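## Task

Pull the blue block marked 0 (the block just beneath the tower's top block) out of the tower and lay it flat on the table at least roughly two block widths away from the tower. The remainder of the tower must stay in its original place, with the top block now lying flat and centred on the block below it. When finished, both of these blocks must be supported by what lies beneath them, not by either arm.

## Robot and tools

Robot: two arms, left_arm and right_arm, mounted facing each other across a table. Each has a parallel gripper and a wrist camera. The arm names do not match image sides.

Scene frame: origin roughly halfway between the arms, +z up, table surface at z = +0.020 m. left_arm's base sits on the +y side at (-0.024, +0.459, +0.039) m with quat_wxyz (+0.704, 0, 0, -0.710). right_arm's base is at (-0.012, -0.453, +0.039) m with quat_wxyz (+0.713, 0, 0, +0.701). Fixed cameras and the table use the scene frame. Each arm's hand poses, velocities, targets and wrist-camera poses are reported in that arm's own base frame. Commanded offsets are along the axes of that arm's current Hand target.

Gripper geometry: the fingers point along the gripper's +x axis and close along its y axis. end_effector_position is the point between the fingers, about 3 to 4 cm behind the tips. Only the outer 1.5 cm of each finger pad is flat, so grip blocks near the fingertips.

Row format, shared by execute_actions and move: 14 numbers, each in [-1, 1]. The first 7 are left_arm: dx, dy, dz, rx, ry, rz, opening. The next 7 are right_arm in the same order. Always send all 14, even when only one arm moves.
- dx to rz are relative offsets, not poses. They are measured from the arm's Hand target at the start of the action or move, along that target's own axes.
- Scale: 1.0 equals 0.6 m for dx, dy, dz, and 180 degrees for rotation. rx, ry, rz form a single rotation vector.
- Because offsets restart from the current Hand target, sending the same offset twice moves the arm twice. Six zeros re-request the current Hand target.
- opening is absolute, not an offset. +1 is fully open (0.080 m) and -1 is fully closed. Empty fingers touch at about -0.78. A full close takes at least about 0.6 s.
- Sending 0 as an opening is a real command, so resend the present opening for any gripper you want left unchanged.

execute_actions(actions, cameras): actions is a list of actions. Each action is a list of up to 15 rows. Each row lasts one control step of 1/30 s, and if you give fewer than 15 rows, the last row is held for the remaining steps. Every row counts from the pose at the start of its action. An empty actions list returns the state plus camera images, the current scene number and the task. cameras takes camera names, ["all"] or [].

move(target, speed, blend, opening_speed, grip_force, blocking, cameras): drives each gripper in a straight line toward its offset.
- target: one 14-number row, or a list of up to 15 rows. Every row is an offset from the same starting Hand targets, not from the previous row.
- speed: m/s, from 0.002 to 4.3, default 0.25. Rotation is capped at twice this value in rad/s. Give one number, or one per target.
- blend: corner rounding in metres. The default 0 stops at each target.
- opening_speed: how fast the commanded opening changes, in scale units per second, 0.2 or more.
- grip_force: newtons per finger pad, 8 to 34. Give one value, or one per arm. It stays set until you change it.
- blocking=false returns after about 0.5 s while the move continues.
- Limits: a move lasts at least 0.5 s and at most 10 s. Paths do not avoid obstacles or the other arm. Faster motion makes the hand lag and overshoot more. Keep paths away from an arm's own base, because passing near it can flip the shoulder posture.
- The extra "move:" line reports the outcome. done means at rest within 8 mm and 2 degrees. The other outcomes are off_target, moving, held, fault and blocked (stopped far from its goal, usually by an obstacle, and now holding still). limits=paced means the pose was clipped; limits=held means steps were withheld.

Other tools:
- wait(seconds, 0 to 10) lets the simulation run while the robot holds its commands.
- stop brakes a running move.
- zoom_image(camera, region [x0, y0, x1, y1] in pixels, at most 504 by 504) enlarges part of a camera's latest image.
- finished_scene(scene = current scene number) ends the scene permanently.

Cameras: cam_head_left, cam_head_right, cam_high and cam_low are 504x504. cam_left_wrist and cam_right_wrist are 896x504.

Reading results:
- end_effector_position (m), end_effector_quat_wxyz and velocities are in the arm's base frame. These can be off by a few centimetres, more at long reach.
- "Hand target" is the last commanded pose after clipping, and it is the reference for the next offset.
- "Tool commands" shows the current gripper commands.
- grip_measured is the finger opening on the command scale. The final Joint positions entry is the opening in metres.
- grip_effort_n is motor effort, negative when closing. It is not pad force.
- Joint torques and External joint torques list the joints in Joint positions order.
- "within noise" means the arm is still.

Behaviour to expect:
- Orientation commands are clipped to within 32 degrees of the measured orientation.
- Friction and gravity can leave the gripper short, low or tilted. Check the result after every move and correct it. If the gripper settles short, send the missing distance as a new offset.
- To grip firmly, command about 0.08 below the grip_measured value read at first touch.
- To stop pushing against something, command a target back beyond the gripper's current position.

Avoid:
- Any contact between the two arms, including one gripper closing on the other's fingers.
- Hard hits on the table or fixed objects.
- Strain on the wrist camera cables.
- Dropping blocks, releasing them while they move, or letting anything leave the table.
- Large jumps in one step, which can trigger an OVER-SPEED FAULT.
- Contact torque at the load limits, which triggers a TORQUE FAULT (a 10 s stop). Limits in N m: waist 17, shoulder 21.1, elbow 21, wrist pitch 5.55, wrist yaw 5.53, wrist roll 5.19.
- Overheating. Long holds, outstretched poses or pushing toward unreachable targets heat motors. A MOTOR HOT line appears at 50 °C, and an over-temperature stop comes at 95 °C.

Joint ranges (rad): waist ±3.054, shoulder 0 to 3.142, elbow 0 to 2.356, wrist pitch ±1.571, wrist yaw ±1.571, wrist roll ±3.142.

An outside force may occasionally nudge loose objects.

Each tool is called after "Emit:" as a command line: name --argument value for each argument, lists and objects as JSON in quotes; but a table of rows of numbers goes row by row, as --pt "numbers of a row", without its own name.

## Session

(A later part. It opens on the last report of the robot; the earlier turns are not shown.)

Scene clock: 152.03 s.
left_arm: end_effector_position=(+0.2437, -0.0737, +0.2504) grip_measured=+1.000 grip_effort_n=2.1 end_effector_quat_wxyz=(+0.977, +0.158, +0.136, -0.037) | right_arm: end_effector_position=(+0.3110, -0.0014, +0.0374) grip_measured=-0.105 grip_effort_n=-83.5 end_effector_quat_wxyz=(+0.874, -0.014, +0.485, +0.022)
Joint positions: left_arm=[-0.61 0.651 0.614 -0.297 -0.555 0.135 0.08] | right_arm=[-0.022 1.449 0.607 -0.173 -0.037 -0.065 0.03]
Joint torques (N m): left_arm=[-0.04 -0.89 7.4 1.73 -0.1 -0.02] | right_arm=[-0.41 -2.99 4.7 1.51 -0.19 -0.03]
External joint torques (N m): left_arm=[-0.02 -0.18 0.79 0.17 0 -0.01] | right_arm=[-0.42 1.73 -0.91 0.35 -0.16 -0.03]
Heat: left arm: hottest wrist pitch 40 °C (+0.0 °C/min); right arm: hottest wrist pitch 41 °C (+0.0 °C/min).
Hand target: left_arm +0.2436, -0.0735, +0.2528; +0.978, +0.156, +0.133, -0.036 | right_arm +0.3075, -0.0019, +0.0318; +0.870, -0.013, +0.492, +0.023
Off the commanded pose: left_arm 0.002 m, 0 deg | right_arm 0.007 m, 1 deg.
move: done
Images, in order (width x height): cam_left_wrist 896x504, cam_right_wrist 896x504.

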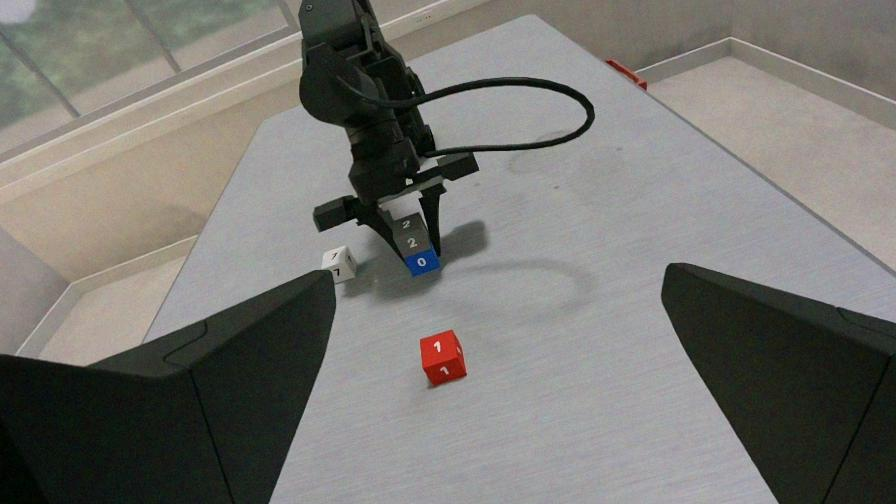

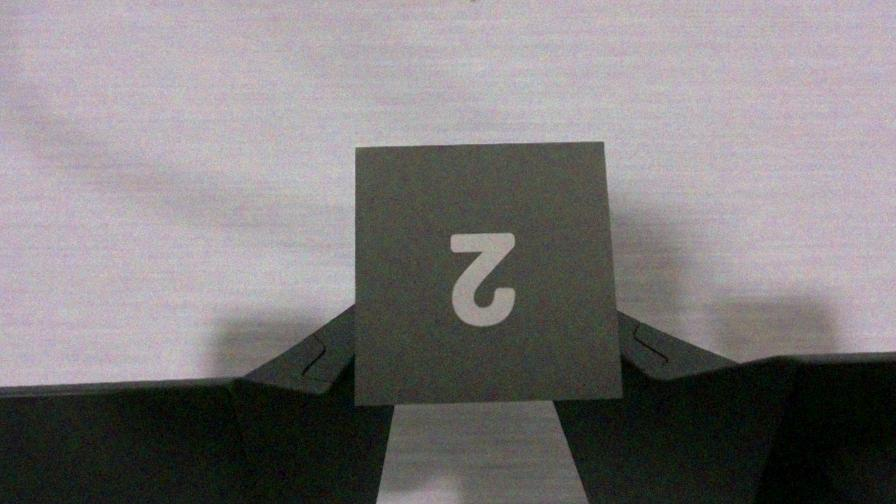

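Emit:
move --target '[0,0,0,0,0,0,1,0.0139,0,-0.0083,0,0.003,0,-0.35]' --speed 0.04 --cameras '["cam_right_wrist","cam_left_wrist"]'

Emit:
zoom_image --camera "cam_left_wrist" --region '[300, 140, 500, 300]'

Scene clock: 156.93 s.
left_arm: end_effector_position=(+0.2437, -0.0737, +0.2504) grip_measured=+1.000 grip_effort_n=2.6 end_effector_quat_wxyz=(+0.977, +0.158, +0.136, -0.037) | right_arm: end_effector_position=(+0.3111, -0.0014, +0.0275) grip_measured=-0.105 grip_effort_n=-83.5 end_effector_quat_wxyz=(+0.872, -0.014, +0.490, +0.022)
Joint positions: left_arm=[-0.61 0.651 0.614 -0.297 -0.555 0.135 0.08] | right_arm=[-0.022 1.483 0.594 -0.135 -0.037 -0.065 0.03]
Joint torques (N m): left_arm=[0.05 -0.92 7.32 1.7 -0.1 -0.02] | right_arm=[-0.35 -3.08 4.51 1.48 -0.16 -0.03]
External joint torques (N m): left_arm=[0.06 -0.2 0.73 0.15 0.01 0] | right_arm=[-0.34 1.83 -1.11 0.27 -0.14 -0.04]
Heat: left arm: hottest wrist pitch 40 °C (+0.0 °C/min); right arm: hottest wrist pitch 41 °C (+0.0 °C/min).
Hand target: left_arm +0.2436, -0.0735, +0.2528; +0.978, +0.156, +0.133, -0.036 | right_arm +0.3074, -0.0019, +0.0220; +0.868, -0.013, +0.497, +0.023
Off the commanded pose: left_arm 0.002 m, 0 deg | right_arm 0.007 m, 1 deg.
move: done
Images, in order (width x height): cam_left_wrist 896x504, cam_right_wrist 896x504.

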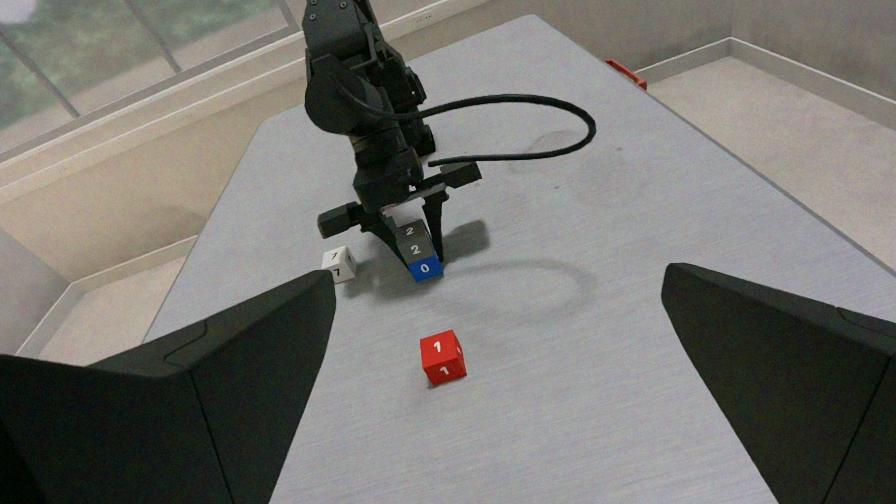

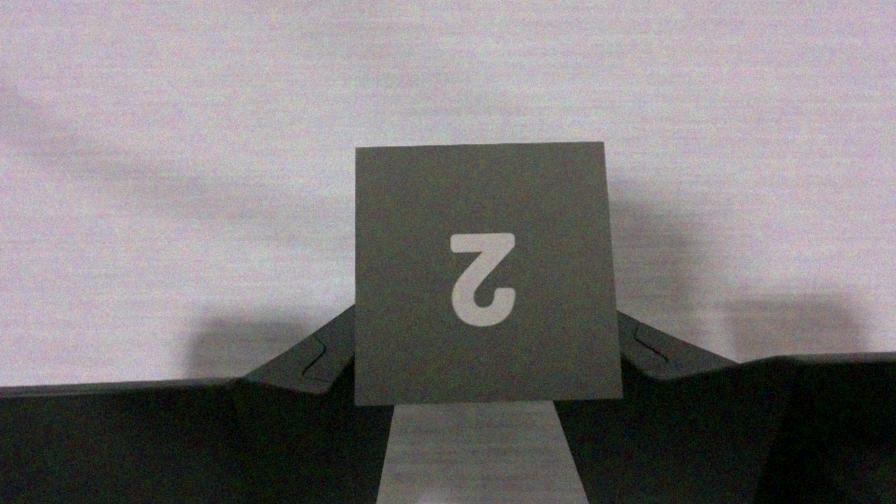

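Scaled by 2.520.

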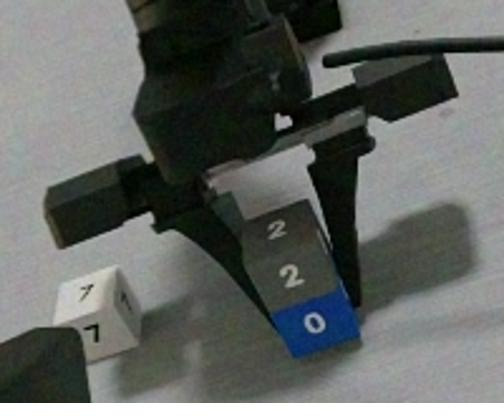

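Emit:
move --target '[0,0,0,0,0,0,1,0.0087,0,-0.005,0,0,0,-0.35]' --speed 0.03

Emit:
move --target '[0,0,0,0,0,0,1,0.0072,0,-0.0042,0,0,0,-0.35]' --speed 0.03 --cameras '["cam_right_wrist","cam_left_wrist"]'

Emit:
zoom_image --camera "cam_left_wrist" --region '[300, 140, 500, 300]'

Scene clock: 161.87 s.
left_arm: end_effector_position=(+0.2437, -0.0737, +0.2504) grip_measured=+1.000 grip_effort_n=2.6 end_effector_quat_wxyz=(+0.977, +0.158, +0.136, -0.037) | right_arm: end_effector_position=(+0.3117, -0.0014, +0.0220) grip_measured=-0.105 grip_effort_n=-83.5 end_effector_quat_wxyz=(+0.872, -0.014, +0.489, +0.022)
Joint positions: left_arm=[-0.61 0.651 0.614 -0.297 -0.555 0.135 0.08] | right_arm=[-0.022 1.502 0.582 -0.102 -0.037 -0.065 0.03]
Joint torques (N m): left_arm=[0.03 -0.94 7.39 1.75 -0.13 -0.02] | right_arm=[-0.36 -3.04 4.32 1.5 -0.16 -0.03]
External joint torques (N m): left_arm=[0.04 -0.21 0.76 0.19 -0.03 -0.01] | right_arm=[-0.38 1.84 -1.08 0.33 -0.13 -0.03]
Heat: left arm: hottest wrist pitch 40 °C (+0.0 °C/min); right arm: hottest wrist pitch 41 °C (+0.0 °C/min).
Hand target: left_arm +0.2436, -0.0735, +0.2528; +0.978, +0.156, +0.133, -0.036 | right_arm +0.3077, -0.0019, +0.0160; +0.868, -0.013, +0.496, +0.023
Off the commanded pose: left_arm 0.002 m, 0 deg | right_arm 0.007 m, 1 deg.
move: done

Scene clock: 162.70 s.
left_arm: end_effector_position=(+0.2437, -0.0737, +0.2504) grip_measured=+1.000 grip_effort_n=2.1 end_effector_quat_wxyz=(+0.977, +0.158, +0.136, -0.037) | right_arm: end_effector_position=(+0.3140, -0.0015, +0.0209) grip_measured=-0.105 grip_effort_n=-83.5 end_effector_quat_wxyz=(+0.875, -0.014, +0.483, +0.022)
Joint positions: left_arm=[-0.61 0.651 0.614 -0.297 -0.555 0.135 0.08] | right_arm=[-0.022 1.51 0.575 -0.074 -0.037 -0.065 0.03]
Joint torques (N m): left_arm=[0.06 -0.87 7.36 1.72 -0.14 -0.03] | right_arm=[-0.35 -2.24 3.77 1.33 -0.16 -0.03]
External joint torques (N m): left_arm=[0.06 -0.16 0.75 0.16 -0.04 -0.02] | right_arm=[-0.36 2.72 -1.71 0.12 -0.13 -0.03]
Heat: left arm: hottest wrist pitch 40 °C (+0.0 °C/min); right arm: hottest wrist pitch 41 °C (+0.0 °C/min).
Hand target: left_arm +0.2436, -0.0735, +0.2528; +0.978, +0.156, +0.133, -0.036 | right_arm +0.3076, -0.0018, +0.0110; +0.868, -0.013, +0.497, +0.023
Off the commanded pose: left_arm 0.002 m, 0 deg | right_arm 0.012 m, 2 deg.
move: off_target (right_arm)
Images, in order (width x height): cam_left_wrist 896x504, cam_right_wrist 896x504.

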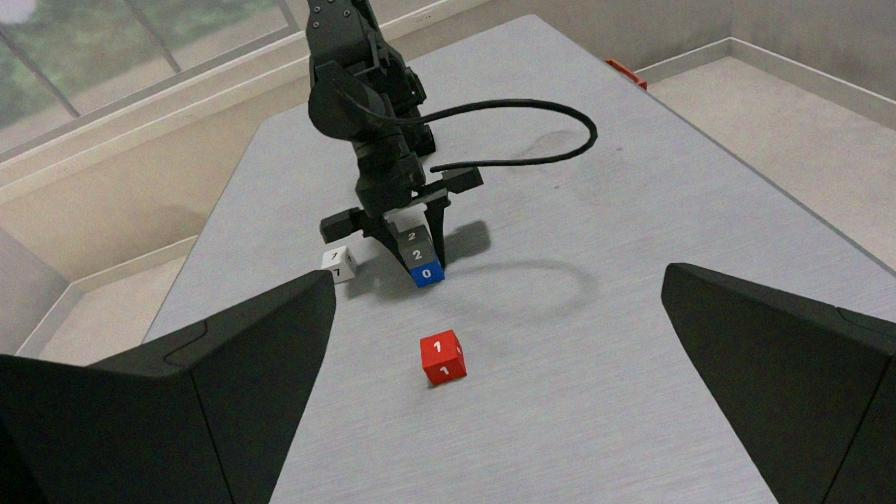

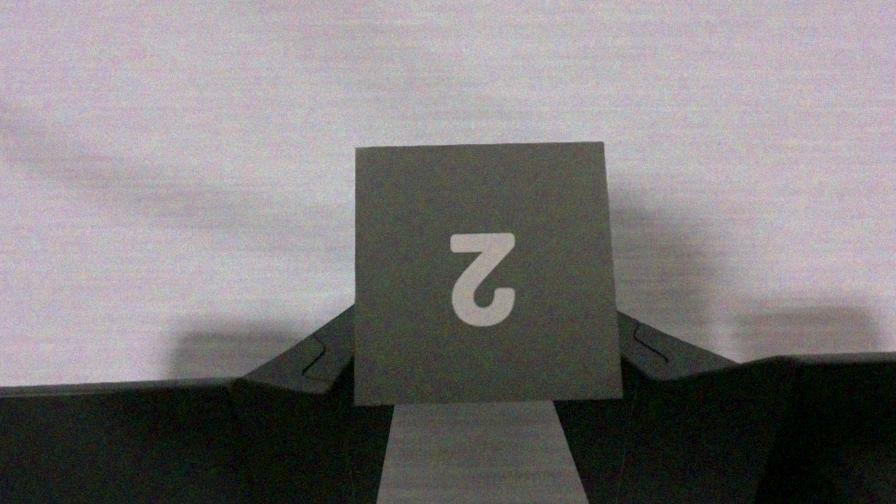

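Scaled by 2.520.

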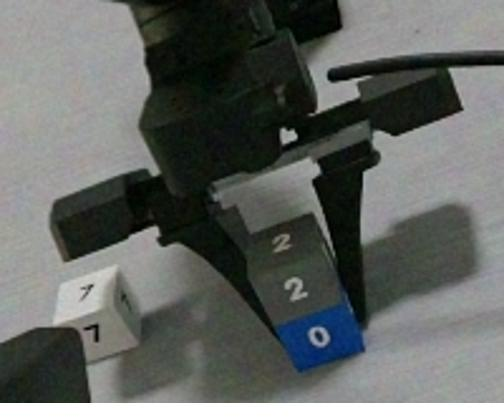

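Emit:
move --pt "0 0 0 0 0 0 1 -0.0055 0 0.0032 0 0 0 -0.35" --pt "0 0 0 0 0 0 1 -0.0055 0 0.0032 0 0 0 0.4" --speed 0.05 --opening_speed 0.6 --cameras '["cam_right_wrist","cam_left_wrist"]'

Emit:
zoom_image --camera "cam_left_wrist" --region '[300, 140, 500, 300]'

Scene clock: 170.73 s.
left_arm: end_effector_position=(+0.2437, -0.0737, +0.2504) grip_measured=+1.000 grip_effort_n=2.1 end_effector_quat_wxyz=(+0.977, +0.158, +0.136, -0.037) | right_arm: end_effector_position=(+0.3125, +0.0020, +0.0202) grip_measured=+0.394 grip_effort_n=24.0 end_effector_quat_wxyz=(+0.873, -0.013, +0.486, +0.031)
Joint positions: left_arm=[-0.61 0.651 0.614 -0.297 -0.555 0.135 0.08] | right_arm=[-0.018 1.51 0.575 -0.082 -0.051 -0.067 0.053]
Joint torques (N m): left_arm=[0.08 -0.89 7.42 1.73 -0.1 -0.04] | right_arm=[-0.8 -3.33 4.79 0.48 0.31 0.02]
External joint torques (N m): left_arm=[0.08 -0.19 0.86 0.19 0 -0.03] | right_arm=[-0.81 1.52 -0.53 -0.69 0.34 0.02]
Heat: left arm: hottest wrist pitch 40 °C (+0.0 °C/min); right arm: hottest wrist pitch 40 °C (-1.0 °C/min).
Hand target: left_arm +0.2436, -0.0735, +0.2528; +0.978, +0.156, +0.133, -0.036 | right_arm +0.3075, -0.0019, +0.0147; +0.868, -0.013, +0.497, +0.023
Off the commanded pose: left_arm 0.002 m, 0 deg | right_arm 0.008 m, 2 deg.
move: done
Images, in order (width x height): cam_left_wrist 896x504, cam_right_wrist 896x504.

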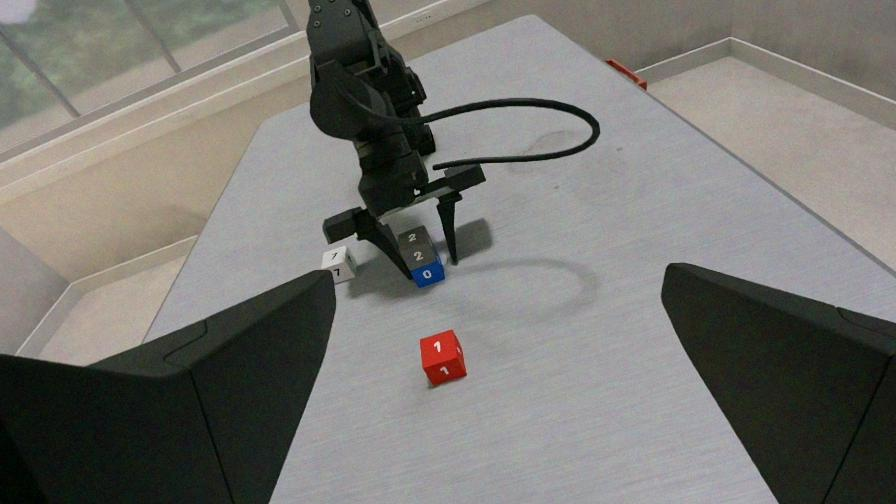

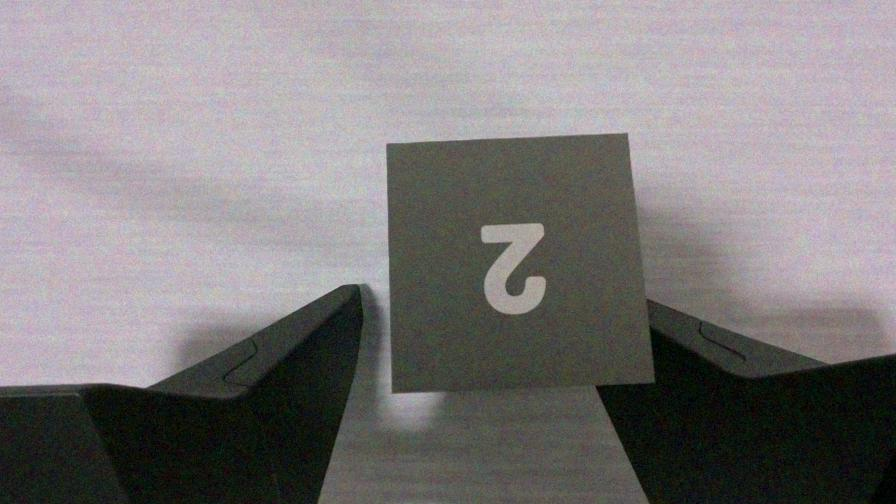

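Scaled by 2.520.

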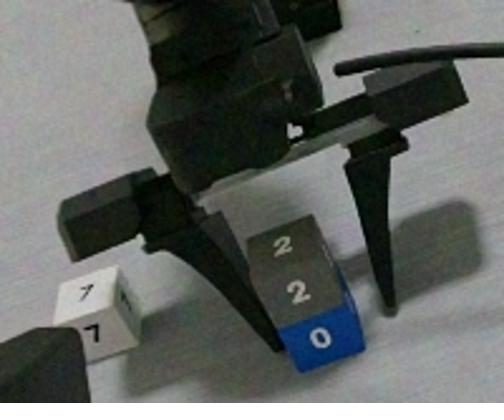

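Emit:
move --pt "0 0 0 0 0 0 1 0 -0.010 0 0 0 0 0.4" --pt "0 0 0 0 0 0 1 -0.0512 -0.010 0.0315 0 0 0 0.4" --speed 0.08 --cameras '["cam_right_wrist","cam_left_wrist"]'

Emit:
zoom_image --camera "cam_left_wrist" --region '[300, 140, 500, 300]'

Scene clock: 179.67 s.
left_arm: end_effector_position=(+0.2437, -0.0737, +0.2504) grip_measured=+1.000 grip_effort_n=2.6 end_effector_quat_wxyz=(+0.977, +0.158, +0.136, -0.037) | right_arm: end_effector_position=(+0.3044, -0.0062, +0.0442) grip_measured=+0.396 grip_effort_n=21.6 end_effector_quat_wxyz=(+0.862, -0.013, +0.506, +0.026)
Joint positions: left_arm=[-0.61 0.651 0.614 -0.297 -0.555 0.135 0.08] | right_arm=[-0.047 1.427 0.645 -0.281 -0.054 -0.089 0.053]
Joint torques (N m): left_arm=[0.01 -0.9 7.43 1.74 -0.12 -0.05] | right_arm=[-0.41 -4.83 7.78 1.16 0 0.03]
External joint torques (N m): left_arm=[0.03 -0.17 0.81 0.18 -0.02 -0.04] | right_arm=[-0.41 -0.14 1.97 0.03 0.04 0.03]
Heat: left arm: hottest wrist pitch 40 °C (+0.0 °C/min); right arm: hottest wrist pitch 40 °C (-1.0 °C/min).
Hand target: left_arm +0.2436, -0.0735, +0.2528; +0.978, +0.156, +0.133, -0.036 | right_arm +0.3087, -0.0079, +0.0509; +0.868, -0.013, +0.496, +0.023
Off the commanded pose: left_arm 0.002 m, 0 deg | right_arm 0.008 m, 1 deg.
move: done
Images, in order (width x height): cam_left_wrist 896x504, cam_right_wrist 896x504.

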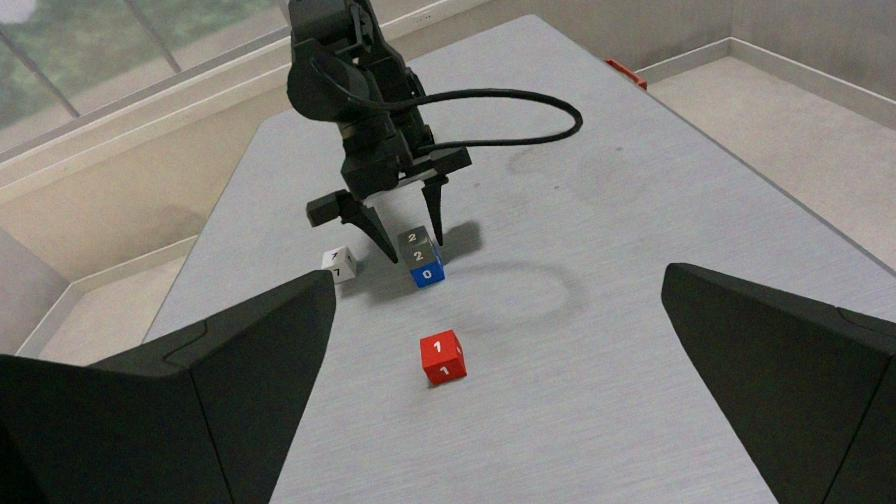

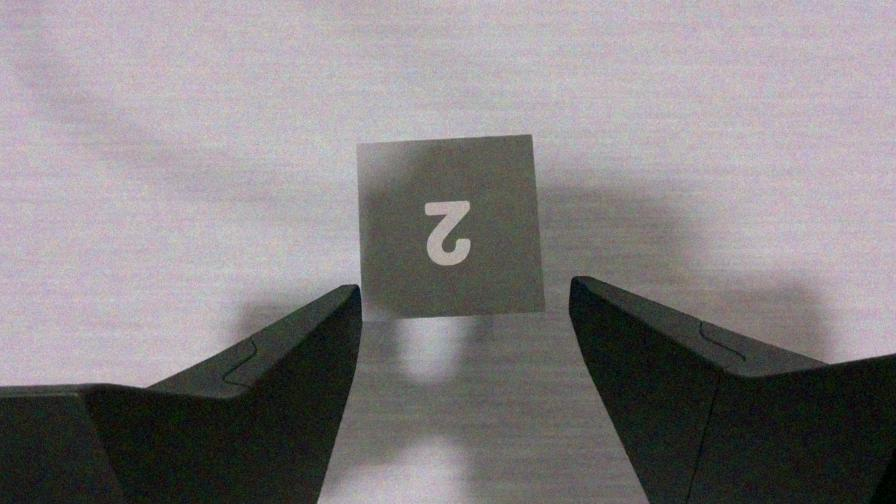

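Scaled by 2.520.

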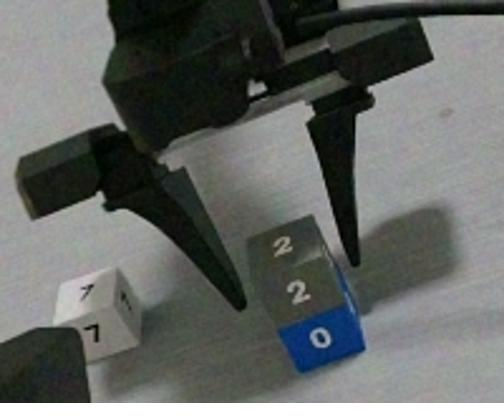

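Emit:
move --pt "0 0 0 0 0 0 1 -0.0063 0.006 0.019 -0.0144 0 0.0083 0.4" --pt "0 0 0 0 0 0 1 -0.0063 0.006 0.019 -0.0144 0 0.0083 -0.35" --speed 0.08 --opening_speed 0.8 --cameras '["cam_right_wrist","cam_left_wrist"]'

Emit:
zoom_image --camera "cam_left_wrist" --region '[300, 140, 500, 300]'

Scene clock: 190.37 s.
left_arm: end_effector_position=(+0.2437, -0.0737, +0.2504) grip_measured=+1.000 grip_effort_n=2.6 end_effector_quat_wxyz=(+0.977, +0.158, +0.136, -0.037) | right_arm: end_effector_position=(+0.3127, -0.0038, +0.0568) grip_measured=-0.100 grip_effort_n=-83.5 end_effector_quat_wxyz=(+0.865, -0.026, +0.500, +0.044)
Joint positions: left_arm=[-0.61 0.651 0.614 -0.297 -0.555 0.135 0.08] | right_arm=[-0.047 1.427 0.697 -0.323 -0.074 -0.131 0.03]
Joint torques (N m): left_arm=[0.03 -0.81 7.49 1.72 -0.11 -0.05] | right_arm=[-0.19 -3.6 8.01 1.19 -0.21 -0.04]
External joint torques (N m): left_arm=[0.04 -0.06 0.88 0.17 -0.01 -0.04] | right_arm=[-0.22 1.23 2.1 0.07 -0.15 -0.04]
Heat: left arm: hottest wrist pitch 40 °C (+0.0 °C/min); right arm: hottest wrist pitch 40 °C (-1.0 °C/min).
Hand target: left_arm +0.2436, -0.0735, +0.2528; +0.978, +0.156, +0.133, -0.036 | right_arm +0.3164, -0.0039, +0.0600; +0.867, -0.026, +0.496, +0.045
Off the commanded pose: left_arm 0.002 m, 0 deg | right_arm 0.005 m, 1 deg.
move: done
Images, in order (width x height): cam_left_wrist 896x504, cam_right_wrist 896x504.

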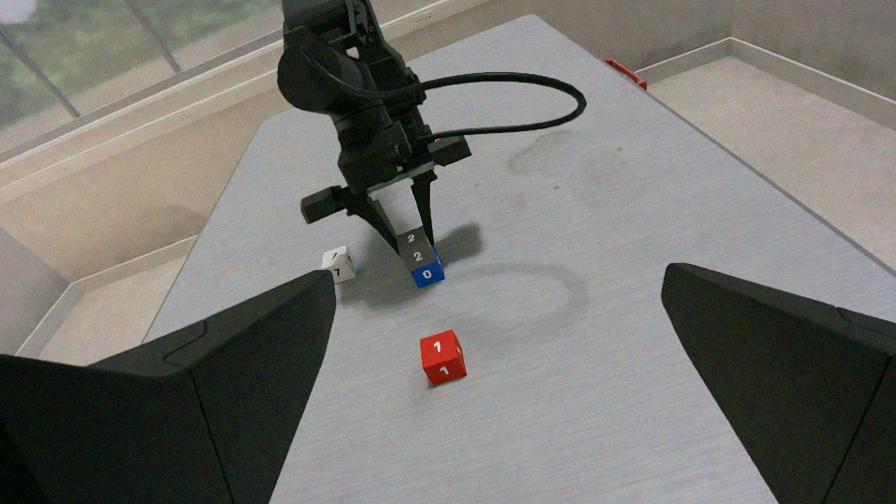

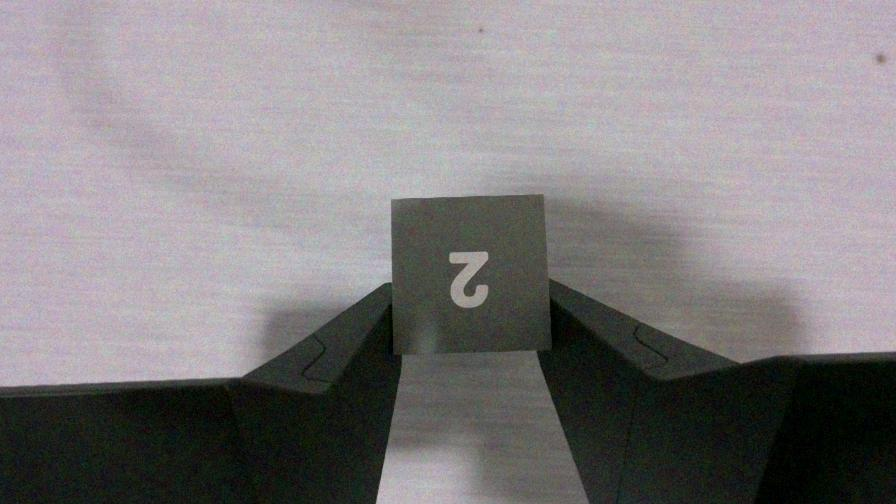

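Scaled by 2.520.

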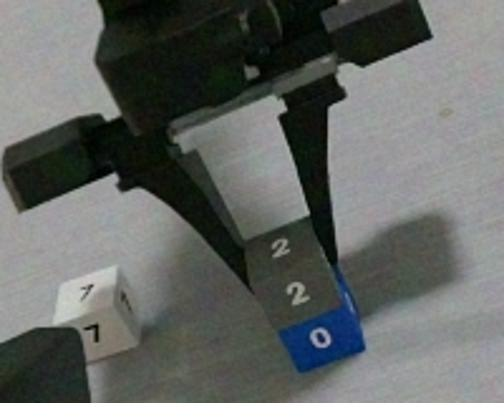

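Emit:
move --pt "0 0 0 0 0 0 1 -0.0647 0 0.038 0 0 0 -0.35" --pt "0 0 0 0 0 0 1 0.0605 -0.0055 0.2183 0.0144 0 -0.0083 -0.35" --speed 0.13 --blend 0.015 --cameras '["cam_right_wrist","cam_left_wrist"]'

Emit:
zoom_image --camera "cam_left_wrist" --region '[320, 240, 520, 420]'

Scene clock: 208.60 s.
left_arm: end_effector_position=(+0.2437, -0.0737, +0.2504) grip_measured=+1.000 grip_effort_n=2.6 end_effector_quat_wxyz=(+0.977, +0.158, +0.136, -0.037) | right_arm: end_effector_position=(+0.4435, +0.0054, +0.0957) grip_measured=-0.100 grip_effort_n=-83.5 end_effector_quat_wxyz=(+0.868, -0.013, +0.497, +0.023)
Joint positions: left_arm=[-0.61 0.651 0.614 -0.297 -0.555 0.135 0.08] | right_arm=[0.003 1.847 1.31 -0.504 -0.026 -0.042 0.03]
Joint torques (N m): left_arm=[0.06 -0.94 7.43 1.74 -0.11 -0.01] | right_arm=[0.34 -5.72 8.74 1.2 0.04 0.11]
External joint torques (N m): left_arm=[0.06 -0.24 0.85 0.19 -0.01 0] | right_arm=[0.33 2.74 2.35 0.02 0.06 0.11]
Heat: left arm: hottest wrist pitch 40 °C (+0.0 °C/min); right arm: hottest wrist pitch 39 °C (-2.0 °C/min).
Hand target: left_arm +0.2436, -0.0735, +0.2528; +0.978, +0.156, +0.133, -0.036 | right_arm +0.4472, +0.0066, +0.0948; +0.868, -0.013, +0.497, +0.023
Off the commanded pose: left_arm 0.002 m, 0 deg | right_arm 0.004 m, 0 deg.
move: done
Images, in order (width x height): cam_left_wrist 896x504, cam_right_wrist 896x504.

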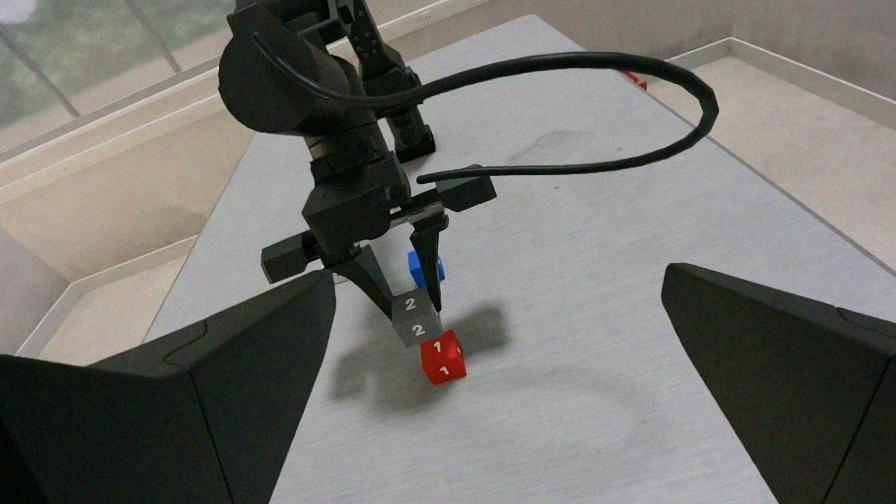

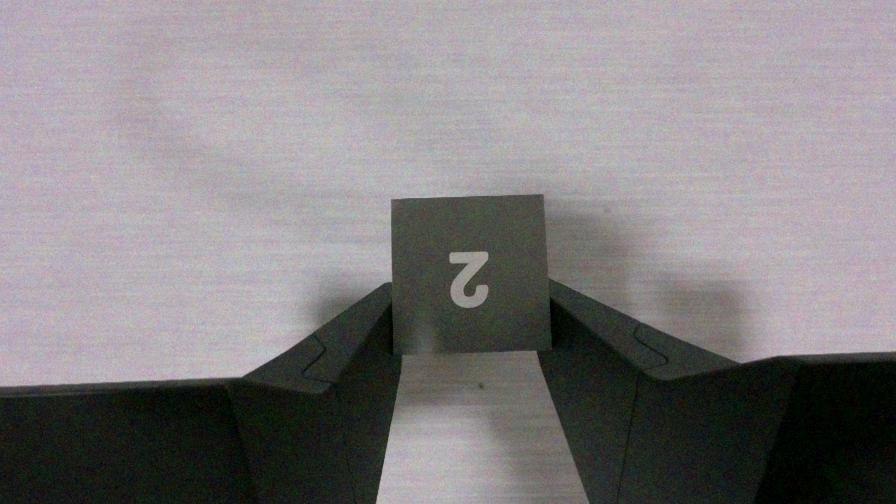

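Scaled by 2.520.

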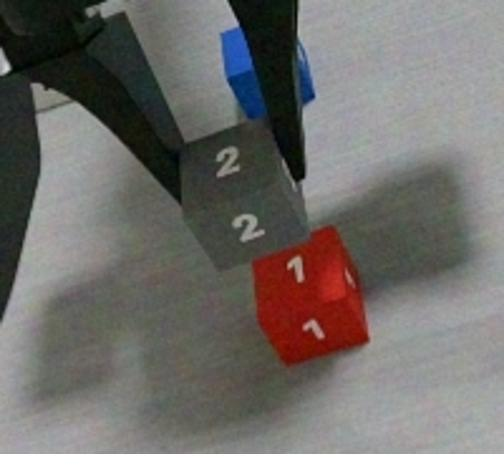

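Emit:
move --target '[0,0,0,0,0,0,1,0.0446,0.0017,-0.0358,0,0,0,-0.35]' --speed 0.08 --cameras '["cam_left_wrist","cam_right_wrist"]'

Emit:
zoom_image --camera "cam_left_wrist" --region '[320, 240, 520, 420]'

Scene clock: 213.90 s.
left_arm: end_effector_position=(+0.2437, -0.0737, +0.2504) grip_measured=+1.000 grip_effort_n=2.6 end_effector_quat_wxyz=(+0.977, +0.158, +0.136, -0.037) | right_arm: end_effector_position=(+0.4454, +0.0061, +0.0698) grip_measured=-0.100 grip_effort_n=-83.5 end_effector_quat_wxyz=(+0.873, -0.013, +0.488, +0.023)
Joint positions: left_arm=[-0.61 0.651 0.614 -0.297 -0.555 0.135 0.08] | right_arm=[0.005 1.876 1.23 -0.373 -0.025 -0.04 0.03]
Joint torques (N m): left_arm=[-0.04 -0.97 7.34 1.72 -0.14 -0.02] | right_arm=[0.38 -5.95 5.17 1.47 0.03 0.11]
External joint torques (N m): left_arm=[-0.05 -0.21 0.68 0.16 -0.03 -0.01] | right_arm=[0.41 2.49 -0.96 0.31 0.05 0.11]
Heat: left arm: hottest wrist pitch 40 °C (+0.0 °C/min); right arm: hottest wrist pitch 39 °C (-2.0 °C/min).
Hand target: left_arm +0.2436, -0.0735, +0.2528; +0.978, +0.156, +0.133, -0.036 | right_arm +0.4423, +0.0074, +0.0610; +0.868, -0.013, +0.497, +0.023
Off the commanded pose: left_arm 0.002 m, 0 deg | right_arm 0.010 m, 1 deg.
move: off_target (right_arm)
Images, in order (width x height): cam_left_wrist 896x504, cam_right_wrist 896x504.

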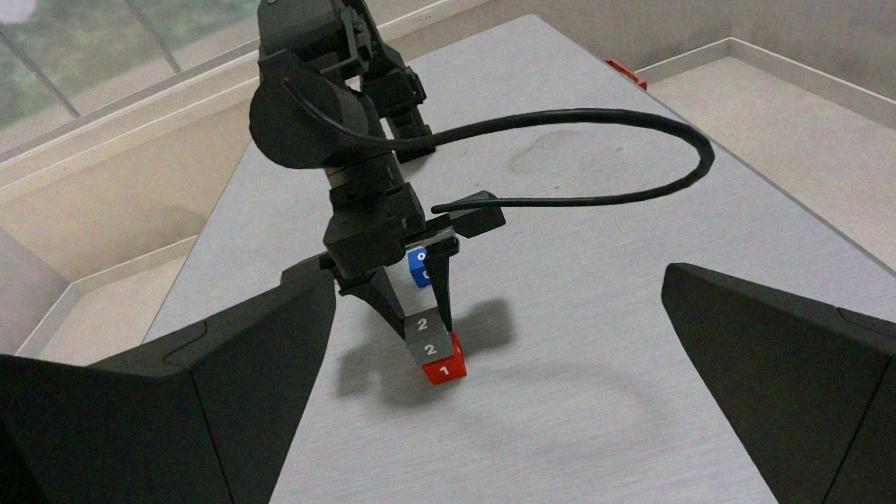

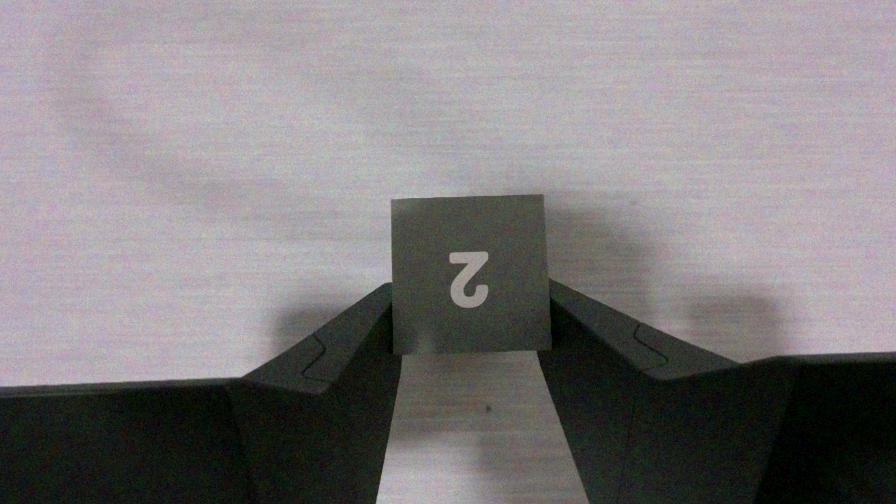

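Scaled by 2.520.

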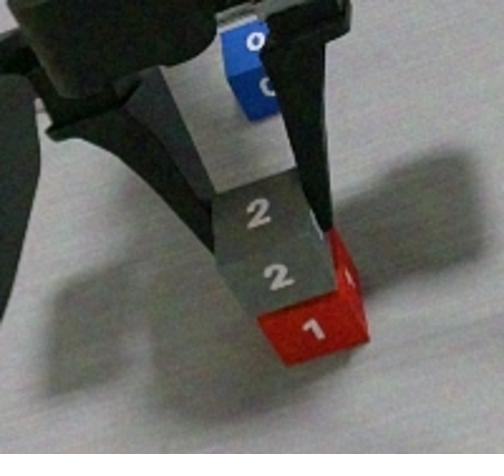

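Emit:
zoom_image --camera "cam_left_wrist" --region '[395, 295, 475, 395]'

Scaled by 5.040.

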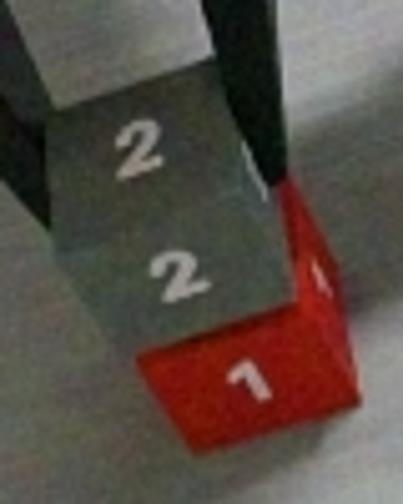

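Emit:
move --target '[0,0,0,0,0,0,1,0.0079,0,-0.0095,0,0.007,0,-0.35]' --speed 0.03 --cameras '["cam_left_wrist"]'

Emit:
zoom_image --camera "cam_left_wrist" --region '[395, 295, 475, 395]'

Scene clock: 229.43 s.
left_arm: end_effector_position=(+0.2437, -0.0737, +0.2504) grip_measured=+1.000 grip_effort_n=2.6 end_effector_quat_wxyz=(+0.977, +0.158, +0.136, -0.037) | right_arm: end_effector_position=(+0.4437, +0.0059, +0.0639) grip_measured=-0.100 grip_effort_n=-83.5 end_effector_quat_wxyz=(+0.869, -0.013, +0.495, +0.023)
Joint positions: left_arm=[-0.61 0.651 0.614 -0.297 -0.555 0.135 0.08] | right_arm=[0.005 1.888 1.228 -0.377 -0.024 -0.04 0.03]
Joint torques (N m): left_arm=[-0.04 -0.86 7.46 1.75 -0.1 -0.06] | right_arm=[0.39 -5.81 5.07 1.21 0.03 0.1]
External joint torques (N m): left_arm=[-0.03 -0.14 0.86 0.2 0 -0.05] | right_arm=[0.42 2.76 -1.13 0.03 0.05 0.1]
Heat: left arm: hottest wrist pitch 40 °C (+0.0 °C/min); right arm: hottest wrist pitch 41 °C (+1.0 °C/min).
Hand target: left_arm +0.2436, -0.0735, +0.2528; +0.978, +0.156, +0.133, -0.036 | right_arm +0.4398, +0.0073, +0.0541; +0.862, -0.013, +0.506, +0.023
Off the commanded pose: left_arm 0.002 m, 0 deg | right_arm 0.011 m, 1 deg.
move: off_target (right_arm)
Images, in order (width x height): cam_left_wrist 896x504.

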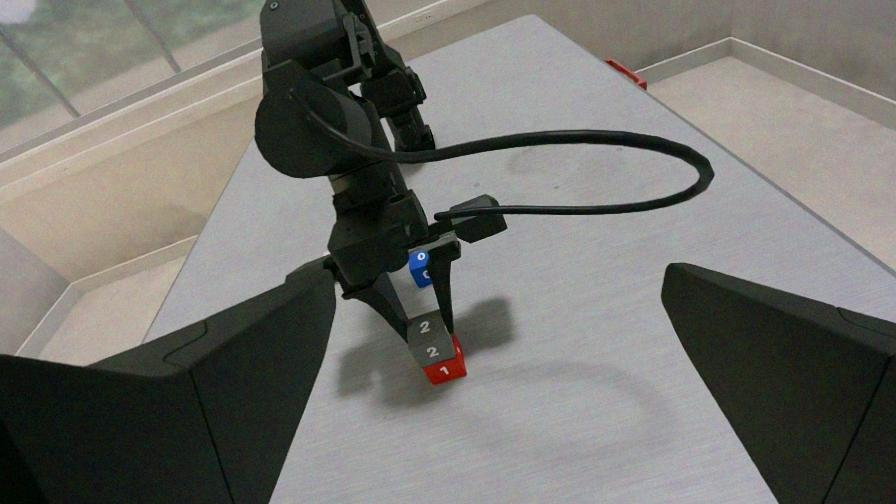

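Scaled by 5.040.

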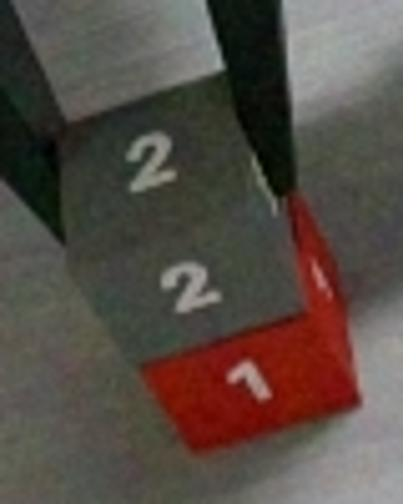

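Emit:
move --target '[0,0,0,0,0,0,1,0.0053,0,-0.006,0,0.002,0,-0.35]' --speed 0.03 --cameras '["cam_left_wrist"]'

Emit:
zoom_image --camera "cam_left_wrist" --region '[395, 295, 475, 395]'

Scene clock: 236.03 s.
left_arm: end_effector_position=(+0.2437, -0.0737, +0.2504) grip_measured=+1.000 grip_effort_n=2.6 end_effector_quat_wxyz=(+0.977, +0.158, +0.136, -0.037) | right_arm: end_effector_position=(+0.4426, +0.0058, +0.0610) grip_measured=-0.100 grip_effort_n=-83.5 end_effector_quat_wxyz=(+0.868, -0.013, +0.497, +0.022)
Joint positions: left_arm=[-0.61 0.651 0.614 -0.297 -0.555 0.135 0.08] | right_arm=[0.005 1.89 1.22 -0.371 -0.023 -0.04 0.03]
Joint torques (N m): left_arm=[-0.01 -0.85 7.44 1.76 -0.12 -0.01] | right_arm=[0.37 -5.53 4.72 1.39 0.02 0.09]
External joint torques (N m): left_arm=[-0.01 -0.16 0.86 0.21 -0.02 0] | right_arm=[0.35 3.03 -1.46 0.21 0.04 0.09]
Heat: left arm: hottest wrist pitch 40 °C (+0.0 °C/min); right arm: hottest wrist pitch 41 °C (+1.0 °C/min).
Hand target: left_arm +0.2436, -0.0735, +0.2528; +0.978, +0.156, +0.133, -0.036 | right_arm +0.4382, +0.0072, +0.0496; +0.861, -0.013, +0.509, +0.023
Off the commanded pose: left_arm 0.002 m, 0 deg | right_arm 0.012 m, 2 deg.
move: off_target (right_arm)
Images, in order (width x height): cam_left_wrist 896x504.

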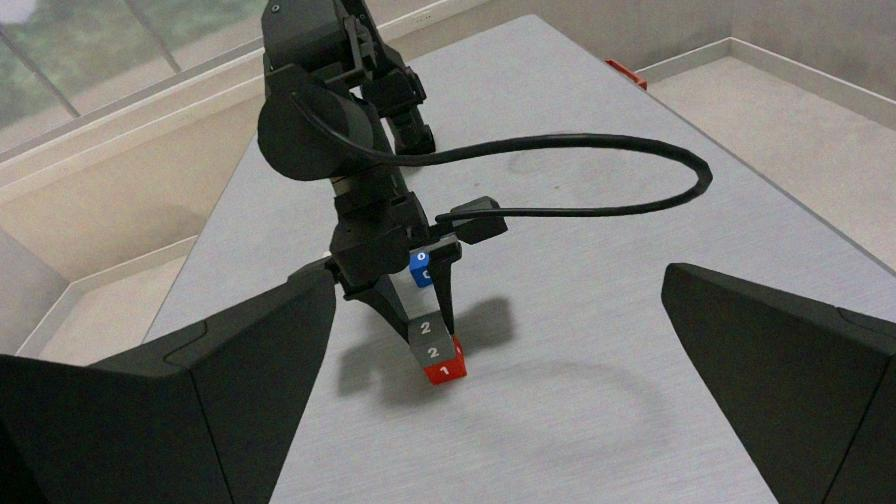

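Scaled by 5.040.

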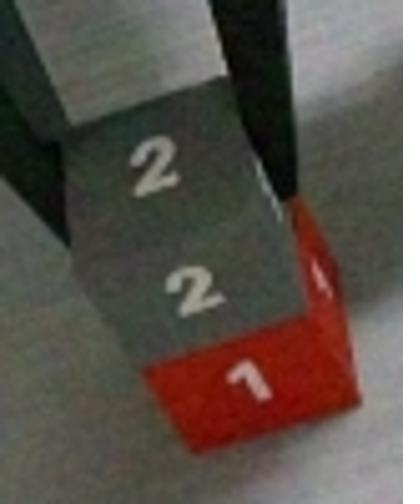

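Emit:
move --target '[0,0,0,0,0,0,1,0.0043,0,-0.0027,0,0,0,-0.35]' --speed 0.03 --cameras '["cam_left_wrist"]'

Emit:
zoom_image --camera "cam_left_wrist" --region '[395, 295, 475, 395]'

Scene clock: 240.60 s.
left_arm: end_effector_position=(+0.2437, -0.0737, +0.2504) grip_measured=+1.000 grip_effort_n=2.6 end_effector_quat_wxyz=(+0.977, +0.158, +0.136, -0.037) | right_arm: end_effector_position=(+0.4432, +0.0058, +0.0605) grip_measured=-0.100 grip_effort_n=-83.5 end_effector_quat_wxyz=(+0.869, -0.013, +0.494, +0.022)
Joint positions: left_arm=[-0.61 0.651 0.614 -0.297 -0.555 0.135 0.08] | right_arm=[0.005 1.89 1.215 -0.359 -0.023 -0.04 0.03]
Joint torques (N m): left_arm=[-0.08 -0.91 7.31 1.75 -0.14 -0.03] | right_arm=[0.37 -5.11 4.47 1.36 0.02 0.09]
External joint torques (N m): left_arm=[-0.1 -0.23 0.76 0.21 -0.03 -0.02] | right_arm=[0.37 3.45 -1.71 0.17 0.03 0.09]
Heat: left arm: hottest wrist pitch 40 °C (+0.0 °C/min); right arm: hottest wrist pitch 40 °C (+0.0 °C/min).
Hand target: left_arm +0.2436, -0.0735, +0.2528; +0.978, +0.156, +0.133, -0.036 | right_arm +0.4381, +0.0072, +0.0465; +0.861, -0.013, +0.509, +0.023
Off the commanded pose: left_arm 0.002 m, 0 deg | right_arm 0.015 m, 2 deg.
move: off_target (right_arm)
Images, in order (width x height): cam_left_wrist 896x504.

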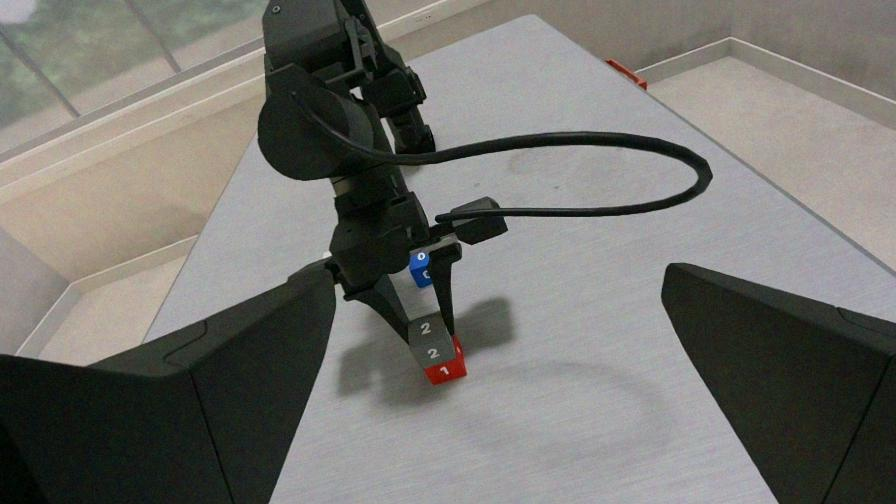

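Scaled by 5.040.

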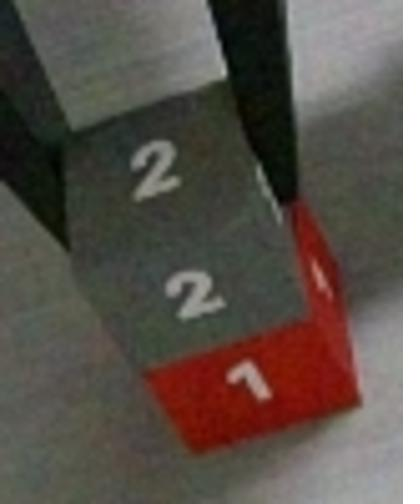

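Emit:
move --pt "0 0 0 0 0 0 1 -0.0058 -0.001 0.0034 0 0 0 -0.35" --pt "0 0 0 0 0 0 1 -0.0058 -0.001 0.0034 0 0 0 0.4" --speed 0.04 --opening_speed 0.5 --cameras '["cam_left_wrist","cam_right_wrist"]'

Emit:
zoom_image --camera "cam_left_wrist" --region '[395, 295, 475, 395]'

Scene clock: 247.47 s.
left_arm: end_effector_position=(+0.2437, -0.0737, +0.2504) grip_measured=+1.000 grip_effort_n=2.1 end_effector_quat_wxyz=(+0.977, +0.158, +0.136, -0.037) | right_arm: end_effector_position=(+0.4401, +0.0058, +0.0574) grip_measured=+0.395 grip_effort_n=21.6 end_effector_quat_wxyz=(+0.865, -0.013, +0.502, +0.022)
Joint positions: left_arm=[-0.61 0.651 0.614 -0.297 -0.555 0.135 0.08] | right_arm=[0.005 1.893 1.215 -0.374 -0.023 -0.04 0.053]
Joint torques (N m): left_arm=[0.04 -0.82 7.46 1.74 -0.14 -0.01] | right_arm=[0.22 -5.98 5.66 1.37 -0.01 0.05]
External joint torques (N m): left_arm=[0.05 -0.1 0.86 0.19 -0.04 0] | right_arm=[0.25 2.49 -0.38 0.23 0 0.05]
Heat: left arm: hottest wrist pitch 40 °C (+0.0 °C/min); right arm: hottest wrist pitch 40 °C (+0.0 °C/min).
Hand target: left_arm +0.2436, -0.0735, +0.2528; +0.978, +0.156, +0.133, -0.036 | right_arm +0.4381, +0.0066, +0.0505; +0.860, -0.013, +0.509, +0.023
Off the commanded pose: left_arm 0.002 m, 0 deg | right_arm 0.007 m, 1 deg.
move: done; target 2's new opening was sent with right_arm's hand 0.010 m and 2 deg from that target
Images, in order (width x height): cam_left_wrist 896x504, cam_right_wrist 896x504.

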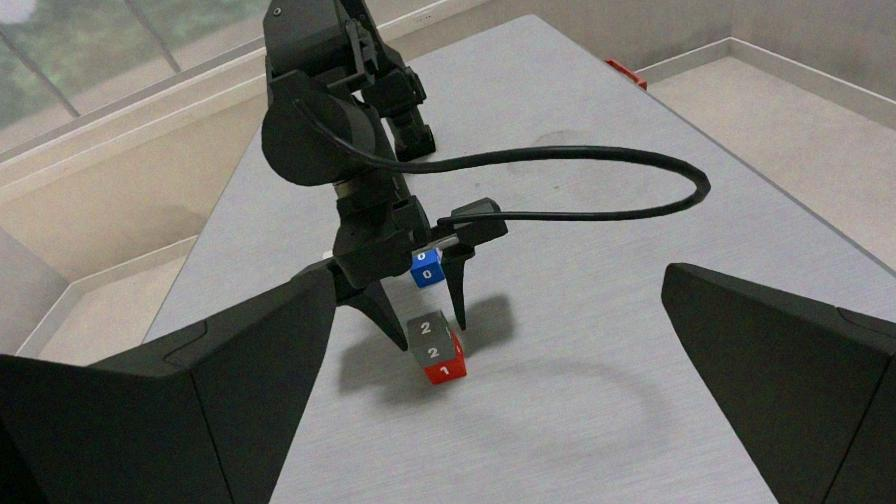

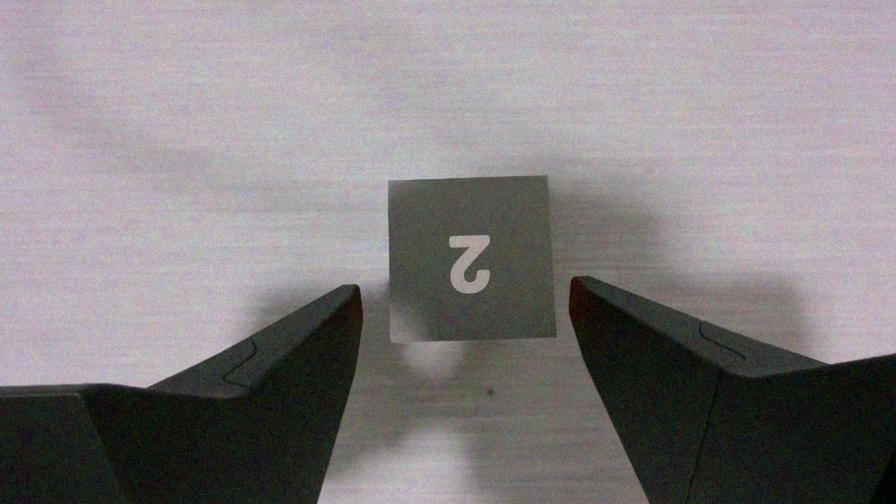

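Scaled by 5.040.

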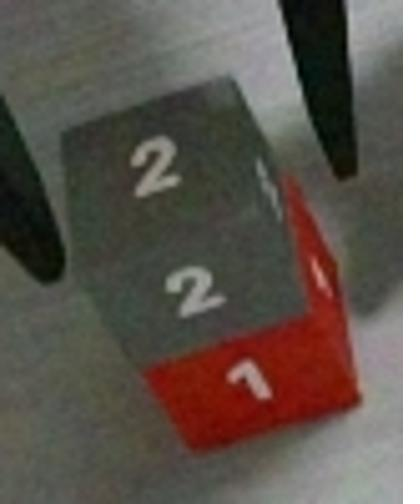

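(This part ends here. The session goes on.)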